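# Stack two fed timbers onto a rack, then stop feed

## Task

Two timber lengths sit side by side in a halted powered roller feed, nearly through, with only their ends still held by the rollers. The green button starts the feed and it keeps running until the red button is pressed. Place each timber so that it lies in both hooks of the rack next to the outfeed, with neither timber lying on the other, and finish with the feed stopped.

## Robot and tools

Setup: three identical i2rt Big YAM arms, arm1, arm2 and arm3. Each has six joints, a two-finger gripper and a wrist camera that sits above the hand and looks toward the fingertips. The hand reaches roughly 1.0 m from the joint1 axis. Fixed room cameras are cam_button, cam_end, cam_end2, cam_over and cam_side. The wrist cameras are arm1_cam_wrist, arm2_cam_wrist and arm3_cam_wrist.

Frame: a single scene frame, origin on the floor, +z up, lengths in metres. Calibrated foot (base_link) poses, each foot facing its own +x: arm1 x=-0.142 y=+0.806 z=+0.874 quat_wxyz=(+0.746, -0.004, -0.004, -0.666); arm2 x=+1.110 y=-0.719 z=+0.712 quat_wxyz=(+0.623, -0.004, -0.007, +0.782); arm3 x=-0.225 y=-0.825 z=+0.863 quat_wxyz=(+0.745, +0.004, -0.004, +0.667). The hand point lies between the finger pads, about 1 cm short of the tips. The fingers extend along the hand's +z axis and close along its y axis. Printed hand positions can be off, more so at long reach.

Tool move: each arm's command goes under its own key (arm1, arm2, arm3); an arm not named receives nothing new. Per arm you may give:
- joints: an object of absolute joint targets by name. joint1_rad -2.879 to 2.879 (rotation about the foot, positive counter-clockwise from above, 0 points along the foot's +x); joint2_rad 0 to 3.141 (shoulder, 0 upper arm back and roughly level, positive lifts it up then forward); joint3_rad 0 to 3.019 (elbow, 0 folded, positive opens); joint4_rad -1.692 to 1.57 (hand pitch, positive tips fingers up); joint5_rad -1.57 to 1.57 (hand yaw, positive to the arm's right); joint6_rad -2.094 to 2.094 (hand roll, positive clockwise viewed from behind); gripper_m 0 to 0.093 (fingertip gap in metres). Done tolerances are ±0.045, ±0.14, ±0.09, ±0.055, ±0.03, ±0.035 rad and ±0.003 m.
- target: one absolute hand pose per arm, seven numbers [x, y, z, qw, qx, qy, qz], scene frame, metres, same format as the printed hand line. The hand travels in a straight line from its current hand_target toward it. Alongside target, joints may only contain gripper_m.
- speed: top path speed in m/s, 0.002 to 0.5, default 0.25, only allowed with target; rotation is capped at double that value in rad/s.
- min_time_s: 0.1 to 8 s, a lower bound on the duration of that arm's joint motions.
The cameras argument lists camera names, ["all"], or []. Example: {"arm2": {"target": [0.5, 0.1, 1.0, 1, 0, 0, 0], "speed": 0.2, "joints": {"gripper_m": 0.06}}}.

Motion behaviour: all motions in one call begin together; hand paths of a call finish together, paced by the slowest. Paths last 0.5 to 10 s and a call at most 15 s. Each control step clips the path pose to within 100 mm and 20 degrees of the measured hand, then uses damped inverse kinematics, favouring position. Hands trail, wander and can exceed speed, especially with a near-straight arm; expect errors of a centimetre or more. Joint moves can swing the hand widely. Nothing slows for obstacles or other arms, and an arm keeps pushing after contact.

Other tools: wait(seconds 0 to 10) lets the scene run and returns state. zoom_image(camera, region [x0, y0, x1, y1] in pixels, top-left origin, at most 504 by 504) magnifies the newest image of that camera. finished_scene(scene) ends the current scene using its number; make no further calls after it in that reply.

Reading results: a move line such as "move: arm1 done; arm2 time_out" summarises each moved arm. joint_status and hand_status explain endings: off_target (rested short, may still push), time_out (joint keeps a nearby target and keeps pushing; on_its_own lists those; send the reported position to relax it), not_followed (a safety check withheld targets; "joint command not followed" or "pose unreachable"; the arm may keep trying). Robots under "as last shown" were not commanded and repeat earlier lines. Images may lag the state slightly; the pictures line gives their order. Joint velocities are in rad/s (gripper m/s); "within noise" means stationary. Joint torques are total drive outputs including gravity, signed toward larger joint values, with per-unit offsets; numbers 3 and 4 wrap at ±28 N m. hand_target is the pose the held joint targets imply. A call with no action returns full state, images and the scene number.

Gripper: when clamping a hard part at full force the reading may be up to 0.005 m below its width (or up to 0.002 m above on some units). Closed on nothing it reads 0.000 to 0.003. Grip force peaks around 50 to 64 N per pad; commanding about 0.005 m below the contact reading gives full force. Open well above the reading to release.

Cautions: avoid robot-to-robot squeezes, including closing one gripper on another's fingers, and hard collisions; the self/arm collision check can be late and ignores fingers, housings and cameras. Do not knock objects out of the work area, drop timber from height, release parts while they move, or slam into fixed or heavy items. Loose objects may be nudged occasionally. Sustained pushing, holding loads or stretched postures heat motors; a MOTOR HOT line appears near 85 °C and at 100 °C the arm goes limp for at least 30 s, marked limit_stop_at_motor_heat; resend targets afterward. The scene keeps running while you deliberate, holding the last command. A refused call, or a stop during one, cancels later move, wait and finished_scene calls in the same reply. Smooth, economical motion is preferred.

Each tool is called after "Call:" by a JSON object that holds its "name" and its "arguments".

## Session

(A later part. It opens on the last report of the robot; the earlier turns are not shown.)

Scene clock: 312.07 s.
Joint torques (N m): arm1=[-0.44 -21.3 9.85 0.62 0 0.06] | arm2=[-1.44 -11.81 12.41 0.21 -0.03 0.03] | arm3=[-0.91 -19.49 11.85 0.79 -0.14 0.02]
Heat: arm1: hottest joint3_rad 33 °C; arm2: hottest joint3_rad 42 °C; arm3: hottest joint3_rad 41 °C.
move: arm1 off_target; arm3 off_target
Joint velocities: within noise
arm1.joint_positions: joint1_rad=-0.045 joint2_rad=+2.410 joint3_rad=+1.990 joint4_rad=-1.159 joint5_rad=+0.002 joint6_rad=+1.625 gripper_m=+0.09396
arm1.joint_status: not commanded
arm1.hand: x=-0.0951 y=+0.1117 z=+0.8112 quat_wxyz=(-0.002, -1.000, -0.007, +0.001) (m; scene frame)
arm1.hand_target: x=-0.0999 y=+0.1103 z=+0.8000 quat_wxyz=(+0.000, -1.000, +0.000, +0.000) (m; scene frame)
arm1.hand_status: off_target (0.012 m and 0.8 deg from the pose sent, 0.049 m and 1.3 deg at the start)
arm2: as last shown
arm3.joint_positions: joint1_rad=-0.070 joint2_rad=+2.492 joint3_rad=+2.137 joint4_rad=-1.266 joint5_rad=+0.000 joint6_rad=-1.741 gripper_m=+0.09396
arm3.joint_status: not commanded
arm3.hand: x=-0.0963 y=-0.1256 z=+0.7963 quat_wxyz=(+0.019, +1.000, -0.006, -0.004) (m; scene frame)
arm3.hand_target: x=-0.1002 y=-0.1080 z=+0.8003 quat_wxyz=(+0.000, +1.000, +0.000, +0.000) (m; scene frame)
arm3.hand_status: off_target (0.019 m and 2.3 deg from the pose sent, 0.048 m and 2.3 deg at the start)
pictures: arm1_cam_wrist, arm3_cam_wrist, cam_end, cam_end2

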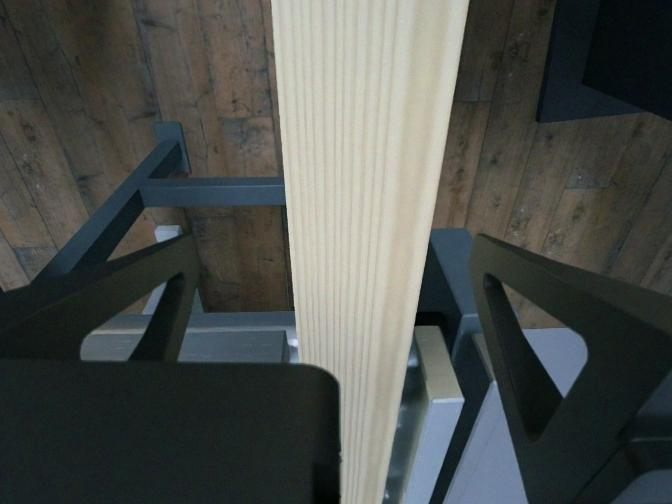

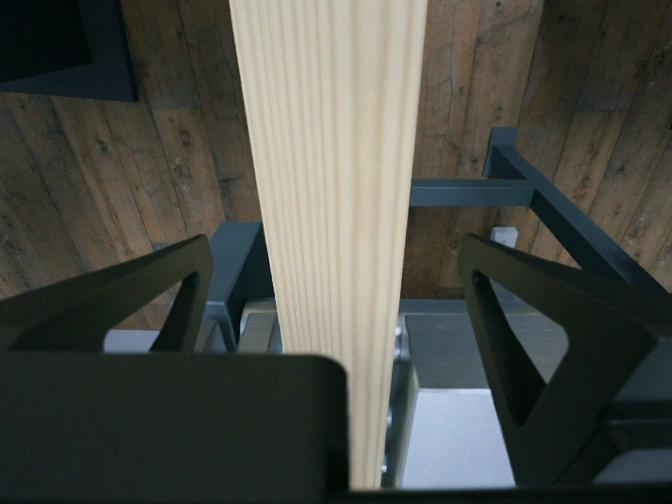

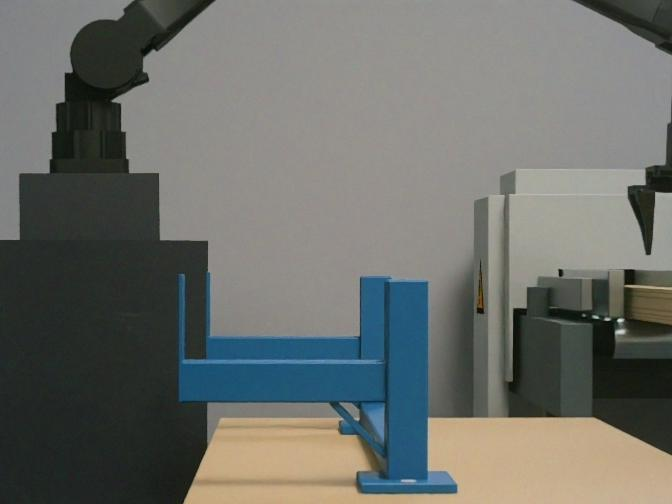

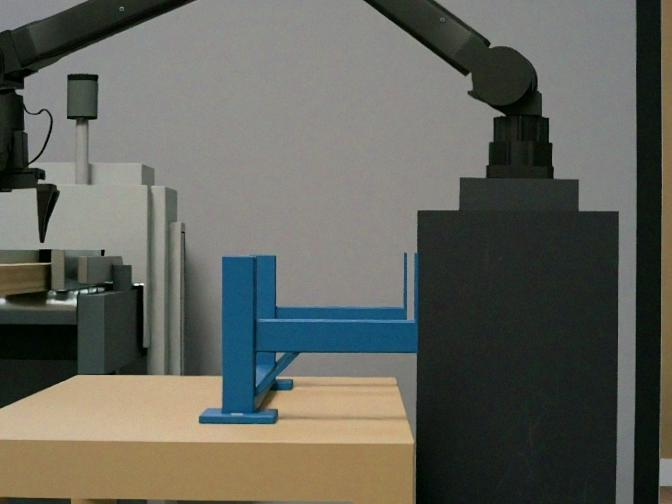

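Call:
{"name": "move", "arguments": {"arm1": {"target":[-0.1,0.119,0.765,0,1,0,0],"speed":0.08}, "arm3": {"target":[-0.1,-0.109,0.768,0,1,0,0],"speed":0.08}, "cameras": ["arm1_cam_wrist","arm3_cam_wrist","cam_end","cam_end2"]}}

Call:
{"name": "zoom_image", "arguments": {"camera": "cam_end", "region": [472, 100, 672, 400]}}

Call:
{"name": "zoom_image", "arguments": {"camera": "cam_end2", "region": [0, 100, 200, 400]}}

Scene clock: 325.37 s.
Joint torques (N m): arm1=[-0.21 -20.84 9.16 0.64 -0.02 0.07] | arm2=[-1.49 -11.81 12.41 0.21 -0.03 0.02] | arm3=[-0.97 -19.43 10.24 0.85 -0.14 0.02]
Heat: arm1: hottest joint3_rad 32 °C; arm2: hottest joint3_rad 42 °C; arm3: hottest joint3_rad 43 °C.
move: arm1 off_target; arm3 off_target
Joint velocities: within noise
arm1.joint_positions: joint1_rad=-0.045 joint2_rad=+2.430 joint3_rad=+1.937 joint4_rad=-1.080 joint5_rad=+0.002 joint6_rad=+1.625 gripper_m=+0.09396
arm1.joint_status: not commanded
arm1.hand: x=-0.0955 y=+0.1179 z=+0.7796 quat_wxyz=(-0.005, -1.000, -0.007, +0.000) (m; scene frame)
arm1.hand_target: x=-0.0999 y=+0.1193 z=+0.7652 quat_wxyz=(+0.000, -1.000, +0.000, +0.000) (m; scene frame)
arm1.hand_status: off_target (0.015 m and 1.0 deg from the pose sent, 0.047 m and 0.8 deg at the start)
arm2: as last shown
arm3.joint_positions: joint1_rad=-0.070 joint2_rad=+2.521 joint3_rad=+2.137 joint4_rad=-1.211 joint5_rad=+0.000 joint6_rad=-1.741 gripper_m=+0.09396
arm3.joint_status: not commanded
arm3.hand: x=-0.0950 y=-0.1181 z=+0.7761 quat_wxyz=(+0.006, +1.000, -0.006, -0.002) (m; scene frame)
arm3.hand_target: x=-0.1001 y=-0.1095 z=+0.7682 quat_wxyz=(+0.000, +1.000, +0.000, +0.000) (m; scene frame)
arm3.hand_status: off_target (0.013 m and 0.9 deg from the pose sent, 0.033 m and 2.2 deg at the start)
pictures: arm1_cam_wrist, arm3_cam_wrist, cam_end, cam_end2

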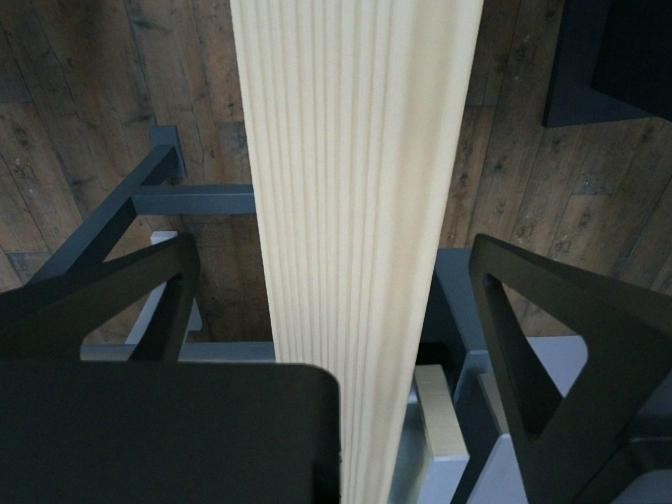

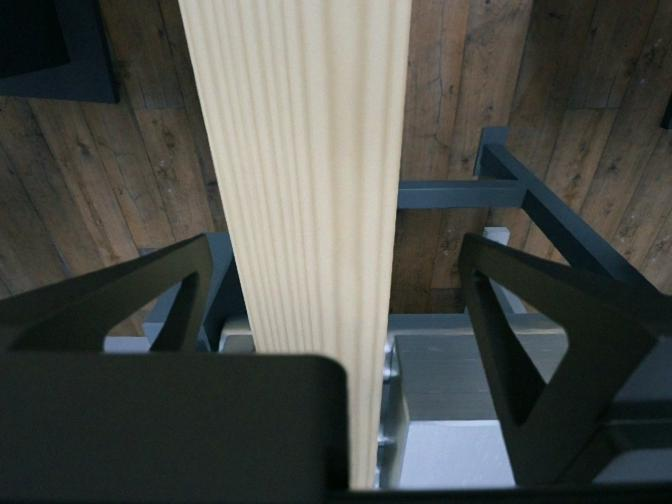

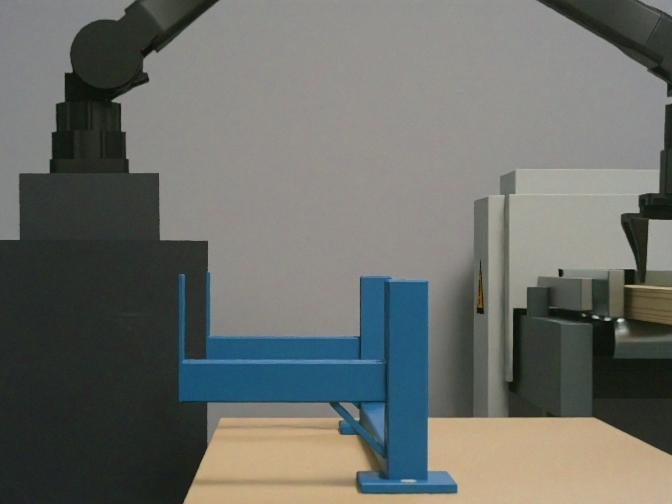

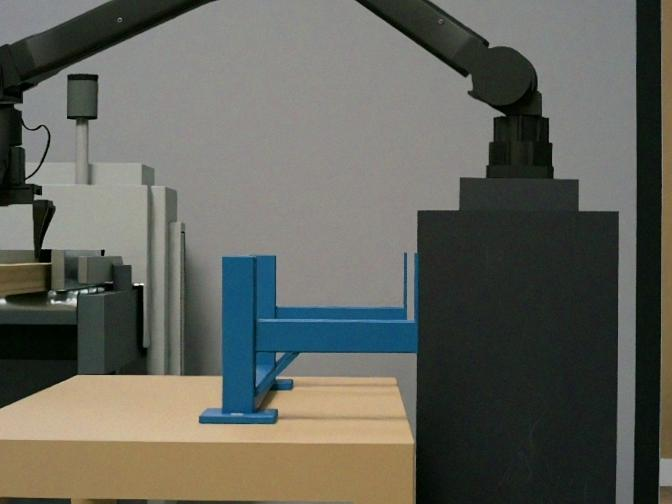

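Scaled by 1.680 from the camera's 672x504 image, which has a finer 960x720 frame.

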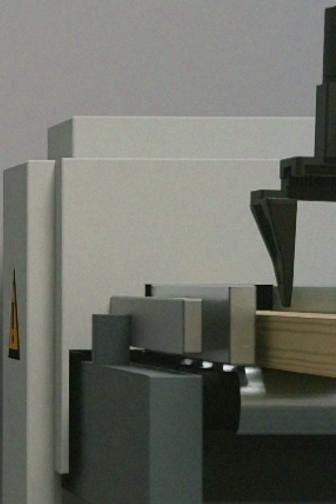

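Scaled by 1.680 from the camera's 672x504 image, which has a finer 960x720 frame.

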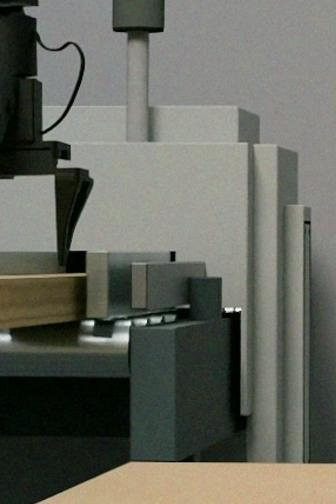

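Call:
{"name": "move", "arguments": {"arm1": {"target":[-0.1,0.124,0.735,0,1,0,0],"speed":0.08}, "arm3": {"target":[-0.1,-0.116,0.738,0,1,0,0],"speed":0.08}, "cameras": ["arm1_cam_wrist","arm3_cam_wrist","cam_end","cam_end2"]}}

Call:
{"name": "zoom_image", "arguments": {"camera": "cam_end", "region": [472, 100, 672, 400]}}

Call:
{"name": "zoom_image", "arguments": {"camera": "cam_end2", "region": [0, 100, 200, 400]}}

Scene clock: 337.83 s.
Joint torques (N m): arm1=[-0.32 -20.95 9.03 0.64 -0.02 0.07] | arm2=[-1.44 -11.81 12.4 0.21 -0.03 0.02] | arm3=[-1.14 -18.43 7.45 1.07 -0.14 0.01]
Heat: arm1: hottest joint2_rad 30 °C; arm2: hottest joint3_rad 42 °C; arm3: hottest joint3_rad 43 °C.
move: arm1 off_target; arm3 off_target
Joint velocities: within noise
arm1.joint_positions: joint1_rad=-0.045 joint2_rad=+2.464 joint3_rad=+1.911 joint4_rad=-1.023 joint5_rad=+0.002 joint6_rad=+1.625 gripper_m=+0.09396
arm1.joint_status: not commanded
arm1.hand: x=-0.0959 y=+0.1233 z=+0.7481 quat_wxyz=(-0.003, -1.000, -0.007, +0.001) (m; scene frame)
arm1.hand_target: x=-0.0999 y=+0.1243 z=+0.7352 quat_wxyz=(+0.000, -1.000, +0.000, +0.000) (m; scene frame)
arm1.hand_status: off_target (0.014 m and 0.9 deg from the pose sent, 0.045 m and 1.0 deg at the start)
arm2: as last shown
arm3.joint_positions: joint1_rad=-0.070 joint2_rad=+2.526 joint3_rad=+2.127 joint4_rad=-1.148 joint5_rad=+0.001 joint6_rad=-1.741 gripper_m=+0.09396
arm3.joint_status: not commanded
arm3.hand: x=-0.0930 y=-0.1077 z=+0.7691 quat_wxyz=(-0.018, +1.000, -0.006, +0.003) (m; scene frame)
arm3.hand_target: x=-0.0999 y=-0.1169 z=+0.7390 quat_wxyz=(+0.000, +1.000, +0.000, +0.000) (m; scene frame)
arm3.hand_status: off_target (0.033 m and 2.2 deg from the pose sent, 0.038 m and 0.9 deg at the start)
pictures: arm1_cam_wrist, arm3_cam_wrist, cam_end, cam_end2

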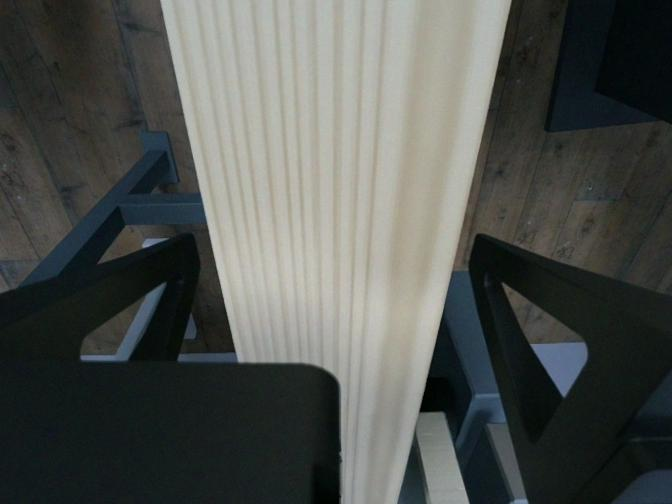

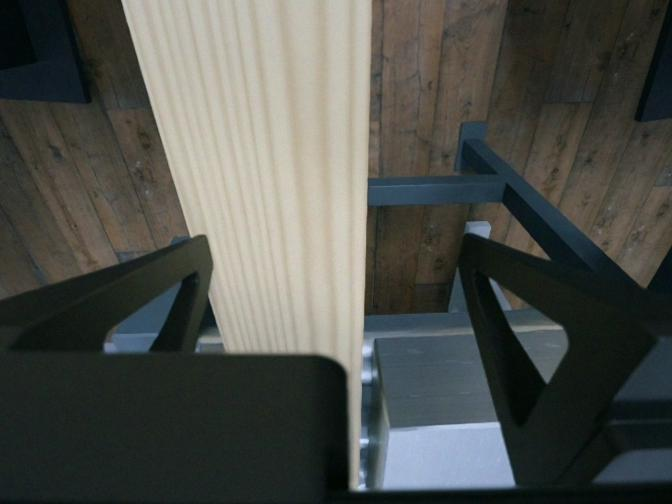

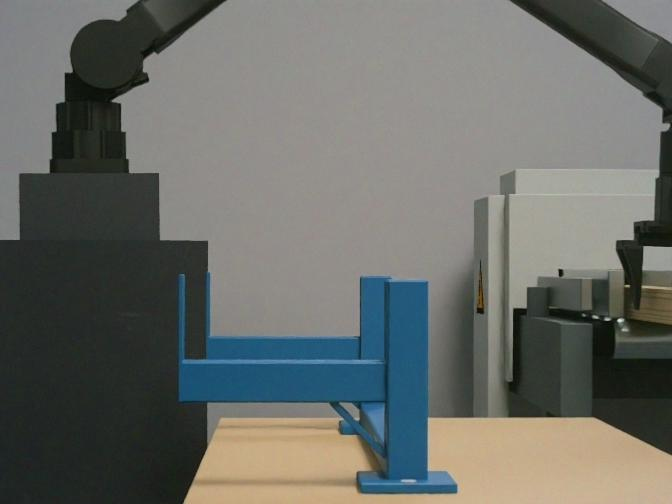

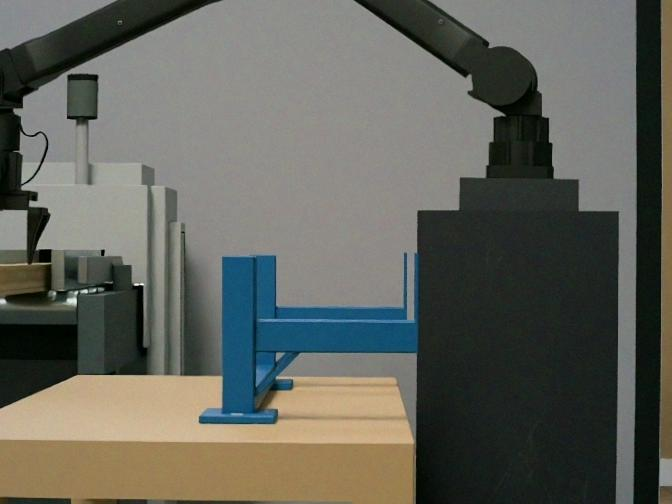

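Scaled by 1.680 from the camera's 672x504 image, which has a finer 960x720 frame.

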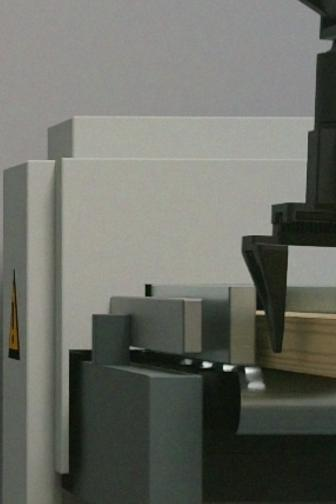

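Scaled by 1.680 from the camera's 672x504 image, which has a finer 960x720 frame.

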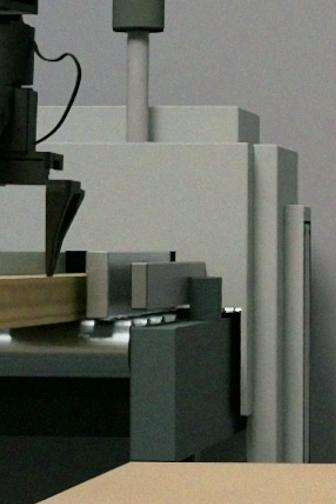

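Call:
{"name": "move", "arguments": {"arm3": {"target":[-0.1,-0.112,0.81,0,1,0,0],"speed":0.08}, "cameras": ["arm3_cam_wrist"]}}

Call:
{"name": "move", "arguments": {"arm3": {"target":[-0.1,-0.12,0.79,0,1,0,0],"speed":0.08}, "cameras": ["arm3_cam_wrist"]}}

Scene clock: 357.57 s.
Joint torques (N m): arm1=[-0.15 -20.89 8.99 0.62 -0.01 0.08] | arm2=[-1.44 -11.81 12.4 0.2 -0.03 0.02] | arm3=[-1.03 -22.07 10.82 0.18 -0.14 0.02]
Heat: arm1: hottest joint2_rad 32 °C; arm2: hottest joint3_rad 43 °C; arm3: hottest joint3_rad 40 °C.
move: arm3 off_target
Joint velocities: within noise
arm1: as last shown
arm2.joint_positions: joint1_rad=+0.208 joint2_rad=+1.456 joint3_rad=+1.826 joint4_rad=-1.689 joint5_rad=-0.018 joint6_rad=-1.105 gripper_m=+0.09396
arm2.joint_status: not commanded
arm2.hand: x=+0.9075 y=-0.3014 z=+1.1241 quat_wxyz=(-0.112, +0.992, -0.014, -0.056) (m; scene frame)
arm2.hand_target: x=+0.9007 y=-0.3011 z=+1.1489 quat_wxyz=(-0.135, +0.989, -0.001, -0.066) (m; scene frame)
arm2.hand_status: not commanded
arm3.joint_positions: joint1_rad=-0.070 joint2_rad=+2.488 joint3_rad=+2.127 joint4_rad=-1.251 joint5_rad=+0.001 joint6_rad=-1.741 gripper_m=+0.09396
arm3.joint_status: not commanded
arm3.hand: x=-0.0961 y=-0.1248 z=+0.7957 quat_wxyz=(+0.014, +1.000, -0.006, -0.003) (m; scene frame)
arm3.hand_target: x=-0.1000 y=-0.1125 z=+0.8102 quat_wxyz=(+0.000, +1.000, +0.000, +0.000) (m; scene frame)
arm3.hand_status: off_target (0.020 m and 1.7 deg from the pose sent, 0.042 m and 2.1 deg at the start)
pictures: arm3_cam_wrist

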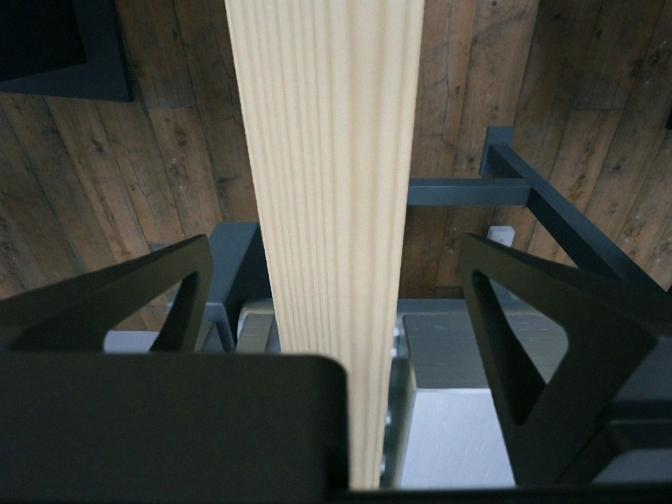

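Scene clock: 358.63 s.
Joint torques (N m): arm1=[-0.21 -20.89 9.01 0.59 -0.02 0.06] | arm2=[-1.44 -11.81 12.4 0.21 -0.03 0.02] | arm3=[-1.2 -21.13 7.72 0.9 -0.14 -0.01]
Heat: arm1: hottest joint2_rad 32 °C; arm2: hottest joint3_rad 43 °C; arm3: hottest joint3_rad 40 °C.
move: arm3 done
Joint velocities: within noise
arm1, arm2: as last shown
arm3.joint_positions: joint1_rad=-0.070 joint2_rad=+2.488 joint3_rad=+2.113 joint4_rad=-1.214 joint5_rad=+0.001 joint6_rad=-1.741 gripper_m=+0.09396
arm3.joint_status: not commanded
arm3.hand: x=-0.0954 y=-0.1210 z=+0.7907 quat_wxyz=(+0.003, +1.000, -0.006, -0.001) (m; scene frame)
arm3.hand_target: x=-0.0999 y=-0.1201 z=+0.7899 quat_wxyz=(+0.000, +1.000, +0.000, +0.000) (m; scene frame)
arm3.hand_status: done (0.005 m and 0.7 deg from the pose sent, 0.008 m and 1.8 deg at the start)
pictures: arm3_cam_wrist

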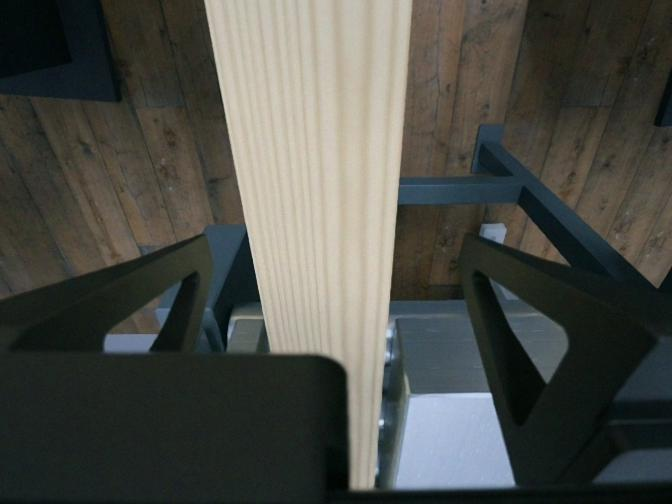

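Call:
{"name": "move", "arguments": {"arm3": {"target":[-0.1,-0.127,0.775,0,1,0,0],"speed":0.08}, "cameras": ["arm3_cam_wrist"]}}

Call:
{"name": "move", "arguments": {"arm3": {"target":[-0.1,-0.127,0.735,0,1,0,0],"speed":0.08}, "cameras": ["arm3_cam_wrist","cam_end2"]}}

Scene clock: 365.73 s.
Joint torques (N m): arm1=[-0.09 -21.13 8.96 0.64 -0.03 0.07] | arm2=[-1.44 -11.81 12.4 0.2 -0.03 0.02] | arm3=[-1.38 -21.07 7.53 0.84 -0.14 -0.02]
Heat: arm1: hottest joint2_rad 32 °C; arm2: hottest joint3_rad 43 °C; arm3: hottest joint3_rad 39 °C.
move: arm3 done
Joint velocities: within noise
arm1, arm2: as last shown
arm3.joint_positions: joint1_rad=-0.070 joint2_rad=+2.488 joint3_rad=+2.067 joint4_rad=-1.169 joint5_rad=+0.001 joint6_rad=-1.741 gripper_m=+0.09396
arm3.joint_status: not commanded
arm3.hand: x=-0.0967 y=-0.1279 z=+0.7744 quat_wxyz=(+0.003, +1.000, -0.006, -0.001) (m; scene frame)
arm3.hand_target: x=-0.0999 y=-0.1270 z=+0.7750 quat_wxyz=(+0.000, +1.000, +0.000, +0.000) (m; scene frame)
arm3.hand_status: done (0.003 m and 0.8 deg from the pose sent, 0.017 m and 0.7 deg at the start)
pictures: arm3_cam_wrist

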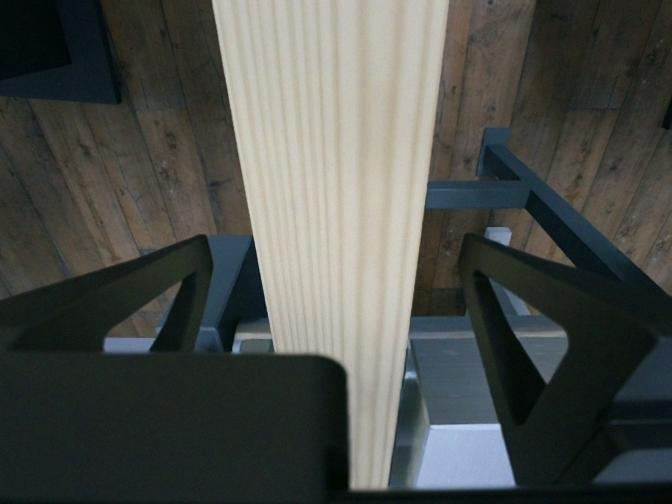

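Scene clock: 366.97 s.
Joint torques (N m): arm1=[-0.15 -21.01 9.01 0.65 -0.02 0.07] | arm2=[-1.44 -11.81 12.4 0.2 -0.03 0.02] | arm3=[-1.38 -18.9 7.71 0.94 -0.14 -0.03]
Heat: arm1: hottest joint2_rad 32 °C; arm2: hottest joint3_rad 43 °C; arm3: hottest joint3_rad 39 °C.
move: arm3 off_target
Joint velocities: within noise
arm1, arm2: as last shown
arm3.joint_positions: joint1_rad=-0.070 joint2_rad=+2.511 joint3_rad=+2.057 joint4_rad=-1.108 joint5_rad=+0.001 joint6_rad=-1.741 gripper_m=+0.09396
arm3.joint_status: not commanded
arm3.hand: x=-0.0957 y=-0.1223 z=+0.7550 quat_wxyz=(-0.010, +1.000, -0.006, +0.001) (m; scene frame)
arm3.hand_target: x=-0.0999 y=-0.1275 z=+0.7353 quat_wxyz=(+0.000, +1.000, +0.000, +0.000) (m; scene frame)
arm3.hand_status: off_target (0.021 m and 1.4 deg from the pose sent, 0.040 m and 0.7 deg at the start)
pictures: arm3_cam_wrist, cam_end2

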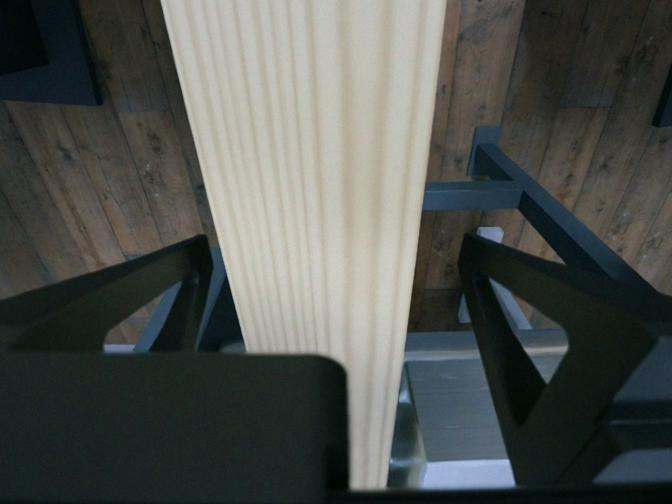

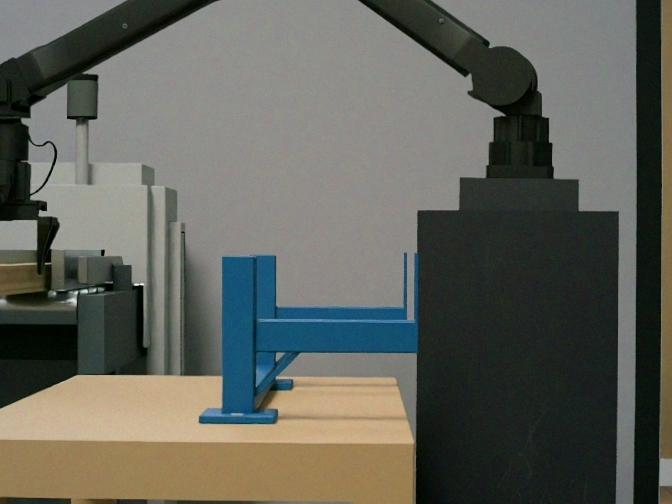

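Call:
{"name": "move", "arguments": {"arm3": {"target":[-0.1,-0.142,0.745,0,1,0,0],"speed":0.08}, "cameras": ["arm3_cam_wrist","cam_end2"]}}

Call:
{"name": "zoom_image", "arguments": {"camera": "cam_end2", "region": [0, 100, 200, 400]}}

Call:
{"name": "zoom_image", "arguments": {"camera": "arm3_cam_wrist", "region": [150, 150, 520, 420]}}

Scene clock: 385.40 s.
Joint torques (N m): arm1=[-0.09 -21.01 8.99 0.59 -0.01 0.07] | arm2=[-1.44 -11.81 12.41 0.2 -0.03 0.02] | arm3=[-1.61 -20.95 6.99 0.7 -0.13 -0.05]
Heat: arm1: hottest joint2_rad 33 °C; arm2: hottest joint3_rad 43 °C; arm3: hottest joint3_rad 37 °C.
move: arm3 done
Joint velocities: within noise
arm1, arm2: as last shown
arm3.joint_positions: joint1_rad=-0.070 joint2_rad=+2.491 joint3_rad=+1.982 joint4_rad=-1.076 joint5_rad=+0.001 joint6_rad=-1.743 gripper_m=+0.09396
arm3.joint_status: not commanded
arm3.hand: x=-0.0991 y=-0.1406 z=+0.7430 quat_wxyz=(+0.001, +1.000, -0.005, -0.001) (m; scene frame)
arm3.hand_target: x=-0.0999 y=-0.1420 z=+0.7450 quat_wxyz=(+0.000, +1.000, +0.000, +0.000) (m; scene frame)
arm3.hand_status: done (0.003 m and 0.5 deg from the pose sent, 0.023 m and 1.3 deg at the start)
pictures: arm3_cam_wrist, cam_end2

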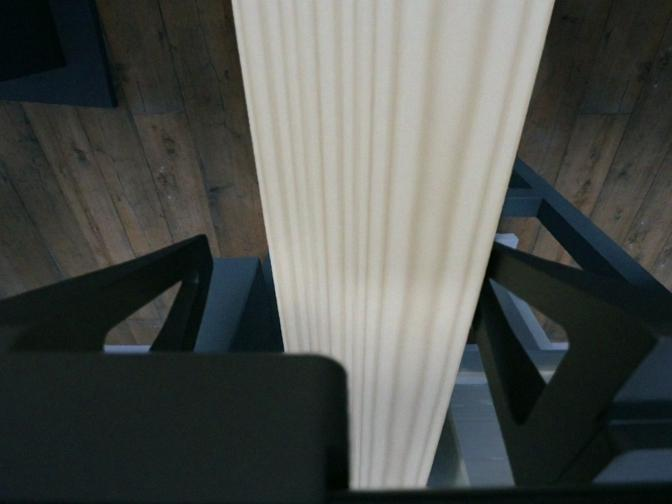

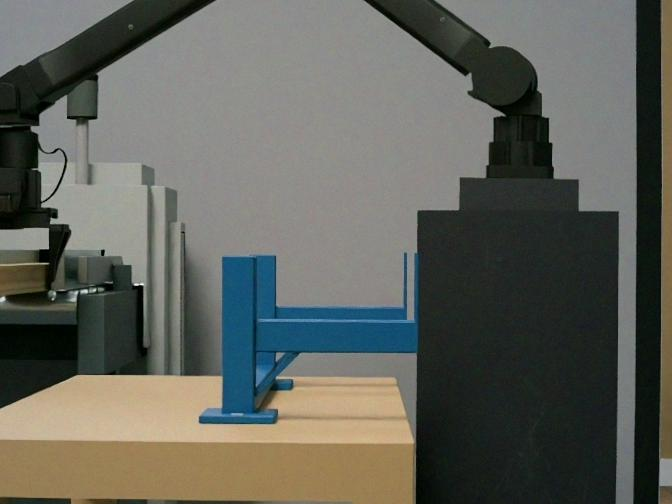

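Scaled by 1.680 from the camera's 672x504 image, which has a finer 960x720 frame.

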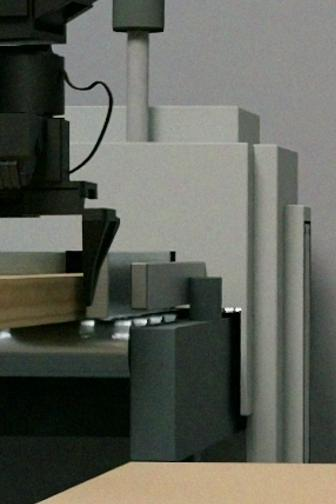

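Scaled by 1.362 from the camera's 672x504 image, which has a finer 960x720 frame.

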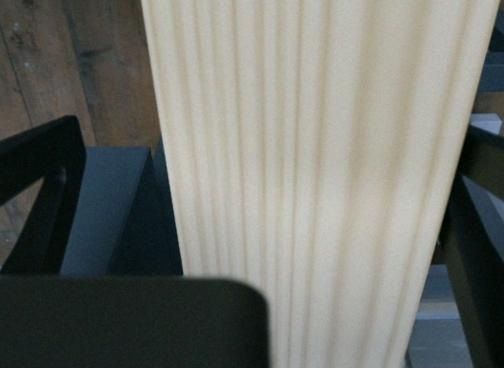

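Call:
{"name": "move", "arguments": {"arm3": {"target":[-0.1,-0.129,0.745,0,1,0,0],"speed":0.08}, "arm1": {"target":[-0.1,0.122,0.740,0,1,0,0],"speed":0.08}}}

Call:
{"name": "move", "arguments": {"arm3": {"joints":{"gripper_m":0.045}}, "arm1": {"joints":{"gripper_m":0.045}}, "cameras": ["arm1_cam_wrist","arm3_cam_wrist","cam_end","cam_end2"]}}

Scene clock: 400.90 s.
Joint torques (N m): arm1=[-0.15 -21.25 9.91 0.06 -0.03 0.07] | arm2=[-1.44 -11.81 12.41 0.2 -0.03 0.02] | arm3=[-1.49 -18.55 11.22 0.2 -0.14 -0.01]
Heat: arm1: hottest joint2_rad 33 °C; arm2: hottest joint3_rad 43 °C; arm3: hottest joint3_rad 36 °C.
move: arm1 done; arm3 off_target
Joint velocities: within noise
arm1.joint_positions: joint1_rad=-0.045 joint2_rad=+2.464 joint3_rad=+1.911 joint4_rad=-1.023 joint5_rad=+0.002 joint6_rad=+1.625 gripper_m=+0.09396
arm1.joint_status: not commanded
arm1.hand: x=-0.0959 y=+0.1233 z=+0.7481 quat_wxyz=(-0.003, -1.000, -0.007, +0.001) (m; scene frame)
arm1.hand_target: x=-0.0999 y=+0.1222 z=+0.7401 quat_wxyz=(+0.000, -1.000, +0.000, +0.000) (m; scene frame)
arm1.hand_status: done (0.009 m and 0.9 deg from the pose sent, 0.009 m and 0.9 deg at the start)
arm2: as last shown
arm3.joint_positions: joint1_rad=-0.070 joint2_rad=+2.491 joint3_rad=+1.991 joint4_rad=-1.095 joint5_rad=+0.001 joint6_rad=-1.743 gripper_m=+0.09396
arm3.joint_status: not commanded
arm3.hand: x=-0.0993 y=-0.1416 z=+0.7460 quat_wxyz=(+0.006, +1.000, -0.005, -0.002) (m; scene frame)
arm3.hand_target: x=-0.1000 y=-0.1296 z=+0.7452 quat_wxyz=(+0.000, +1.000, +0.000, +0.000) (m; scene frame)
arm3.hand_status: off_target (0.013 m and 0.9 deg from the pose sent, 0.012 m and 0.6 deg at the start)
pictures: none

Scene clock: 401.50 s.
Joint torques (N m): arm1=[0.03 -21.13 9.89 0.08 -0.01 0.06] | arm2=[-1.49 -11.87 12.4 0.21 -0.03 0.03] | arm3=[-1.38 -19.25 9.99 -0.17 -0.15 0.04]
Heat: arm1: hottest joint2_rad 33 °C; arm2: hottest joint3_rad 43 °C; arm3: hottest joint3_rad 36 °C.
move: arm1 off_target; arm3 off_target
Joint velocities: within noise
arm1.joint_positions: joint1_rad=-0.045 joint2_rad=+2.464 joint3_rad=+1.911 joint4_rad=-1.023 joint5_rad=+0.002 joint6_rad=+1.625 gripper_m=+0.06189
arm1.joint_status: gripper_m off_target (ended at +0.06192, target +0.04500)
arm1.hand: x=-0.0959 y=+0.1233 z=+0.7481 quat_wxyz=(-0.003, -1.000, -0.007, +0.001) (m; scene frame)
arm1.hand_target: x=-0.0999 y=+0.1222 z=+0.7401 quat_wxyz=(+0.000, -1.000, +0.000, +0.000) (m; scene frame)
arm1.hand_status: not commanded
arm2: as last shown
arm3.joint_positions: joint1_rad=-0.070 joint2_rad=+2.499 joint3_rad=+2.009 joint4_rad=-1.084 joint5_rad=+0.001 joint6_rad=-1.747 gripper_m=+0.06380
arm3.joint_status: gripper_m off_target (ended at +0.06382, target +0.04500)
arm3.hand: x=-0.0982 y=-0.1330 z=+0.7468 quat_wxyz=(-0.005, +1.000, -0.002, +0.001) (m; scene frame)
arm3.hand_target: x=-0.1002 y=-0.1295 z=+0.7451 quat_wxyz=(-0.001, +1.000, +0.000, +0.000) (m; scene frame)
arm3.hand_status: not commanded
pictures: arm1_cam_wrist, arm3_cam_wrist, cam_end, cam_end2

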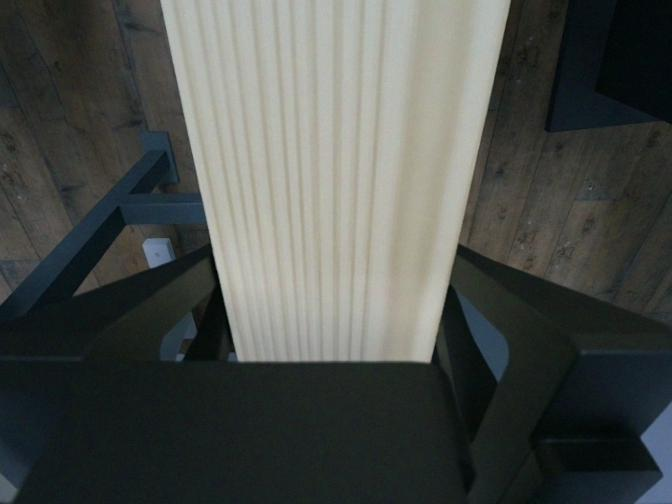

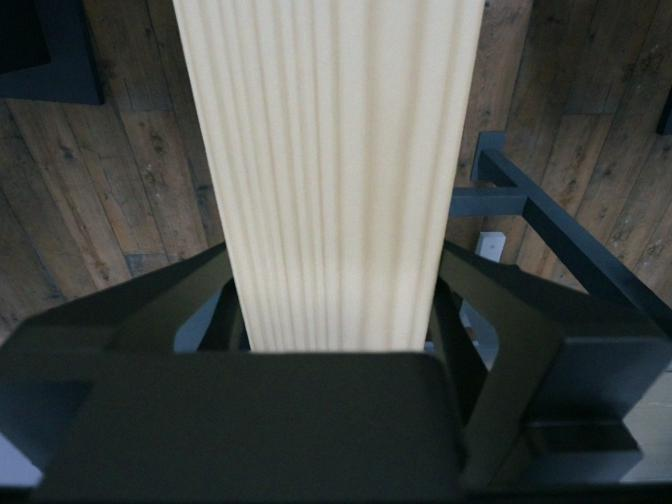

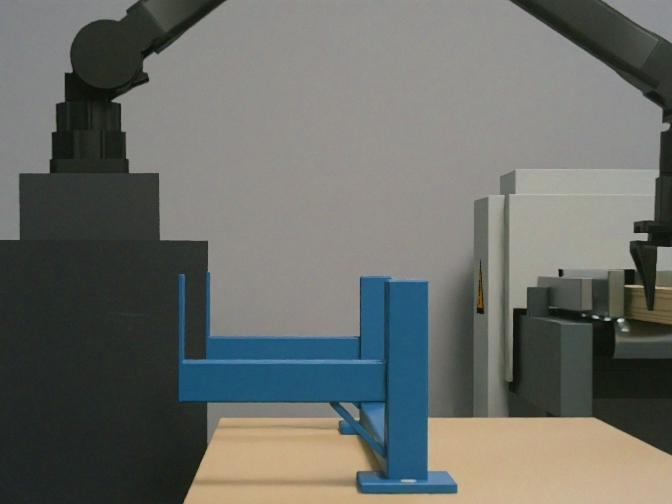

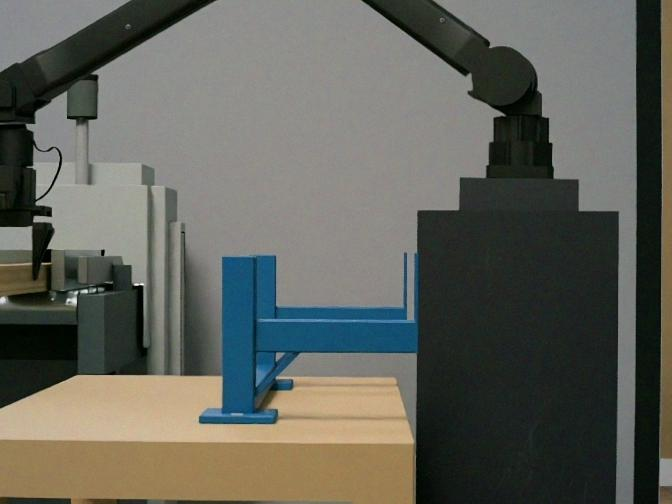

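Call:
{"name": "move", "arguments": {"arm2": {"target":[0.963,-0.374,0.93,0,1,0,0],"joints":{"gripper_m":0.0}}, "cameras": ["arm2_cam_wrist","cam_button"]}}

Scene clock: 443.33 s.
Joint torques (N m): arm1=[-0.09 -21.3 9.94 0.08 -0.02 0.07] | arm2=[-3.25 -10.93 7.12 0.54 -0.02 0.02] | arm3=[-1.44 -19.31 9.99 -0.17 -0.15 0.04]
Heat: arm1: hottest joint2_rad 34 °C; arm2: hottest joint3_rad 43 °C; arm3: hottest joint3_rad 38 °C.
move: arm2 done
Joint velocities: within noise
arm1, arm3: as last shown
arm2.joint_positions: joint1_rad=+0.176 joint2_rad=+1.341 joint3_rad=+1.209 joint4_rad=-1.456 joint5_rad=-0.016 joint6_rad=-1.169 gripper_m=+0.00050
arm2.joint_status: all done
arm2.hand: x=+0.9584 y=-0.3750 z=+0.9285 quat_wxyz=(+0.008, +1.000, -0.001, +0.003) (m; scene frame)
arm2.hand_target: x=+0.9630 y=-0.3741 z=+0.9300 quat_wxyz=(+0.000, +1.000, +0.000, +0.000) (m; scene frame)
arm2.hand_status: done (0.005 m and 1.0 deg from the pose sent, 0.214 m and 14.4 deg at the start)
pictures: arm2_cam_wrist, cam_button

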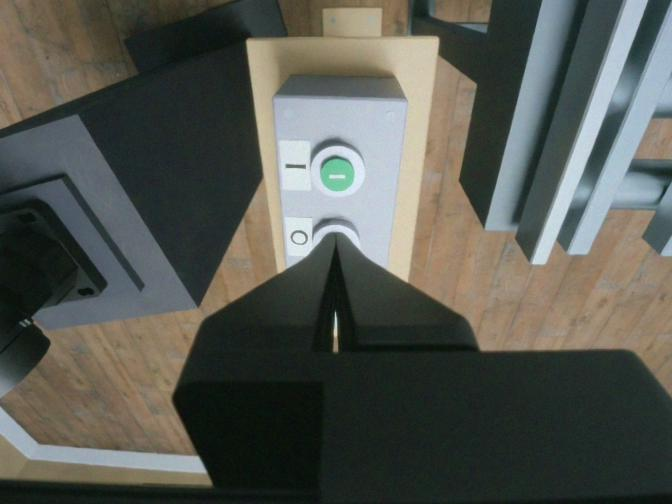

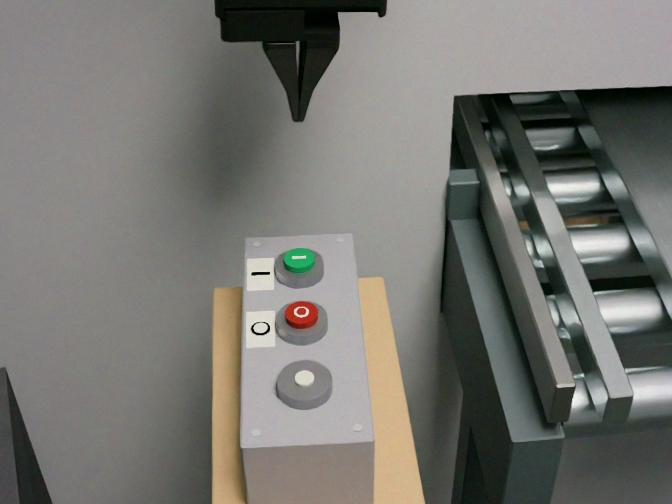

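Call:
{"name": "move", "arguments": {"arm2": {"target":[0.969,-0.373,0.865,0,1,0,0]}, "cameras": ["arm2_cam_wrist","cam_button"]}}

Call:
{"name": "zoom_image", "arguments": {"camera": "cam_button", "region": [200, 100, 400, 400]}}

Call:
{"name": "zoom_image", "arguments": {"camera": "arm2_cam_wrist", "region": [230, 50, 440, 300]}}

Scene clock: 455.77 s.
Joint torques (N m): arm1=[0.03 -21.07 9.92 0.08 -0.01 0.07] | arm2=[-3.25 -9 6.89 0.58 -0.04 0.01] | arm3=[-1.44 -19.37 10 -0.16 -0.14 0.04]
Heat: arm1: hottest joint2_rad 34 °C; arm2: hottest joint3_rad 41 °C; arm3: hottest joint3_rad 38 °C.
move: arm2 done
Joint velocities: within noise
arm1, arm3: as last shown
arm2.joint_positions: joint1_rad=+0.163 joint2_rad=+1.352 joint3_rad=+1.066 joint4_rad=-1.281 joint5_rad=-0.016 joint6_rad=-1.183 gripper_m=+0.00050
arm2.joint_status: not commanded
arm2.hand: x=+0.9648 y=-0.3749 z=+0.8714 quat_wxyz=(-0.002, +1.000, +0.000, -0.001) (m; scene frame)
arm2.hand_target: x=+0.9690 y=-0.3731 z=+0.8652 quat_wxyz=(+0.000, +1.000, +0.000, +0.000) (m; scene frame)
arm2.hand_status: done (0.008 m and 0.3 deg from the pose sent, 0.064 m and 1.0 deg at the start)
pictures: arm2_cam_wrist, cam_button

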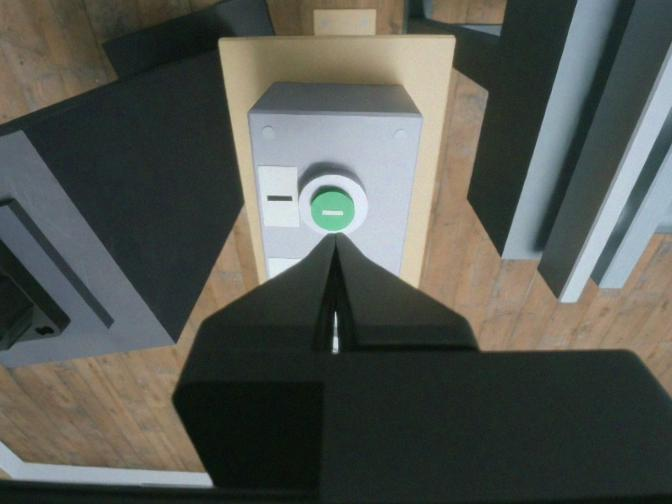

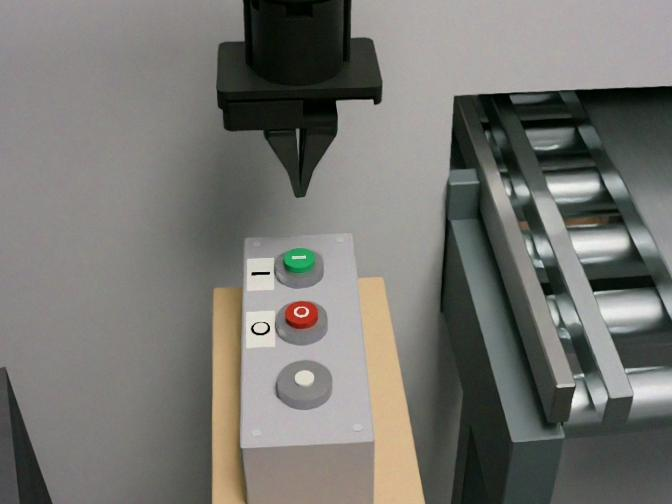

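Scaled by 1.680 from the camera's 672x504 image, which has a finer 960x720 frame.

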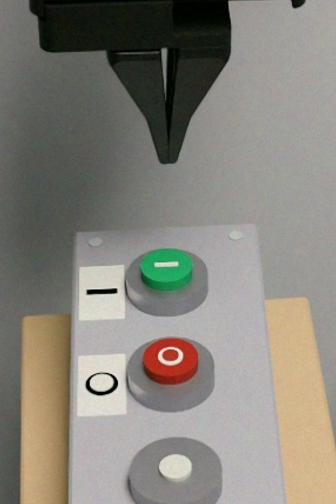

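Scaled by 2.016 from the camera's 672x504 image, which has a finer 960x720 frame.

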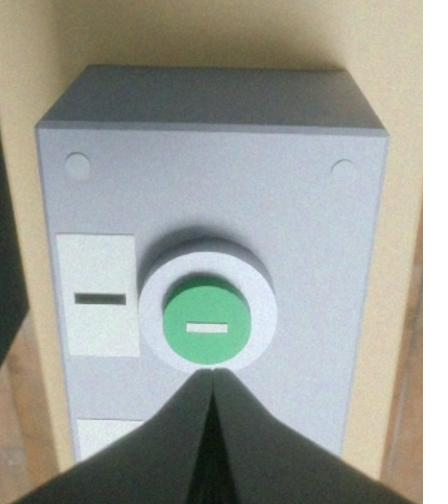

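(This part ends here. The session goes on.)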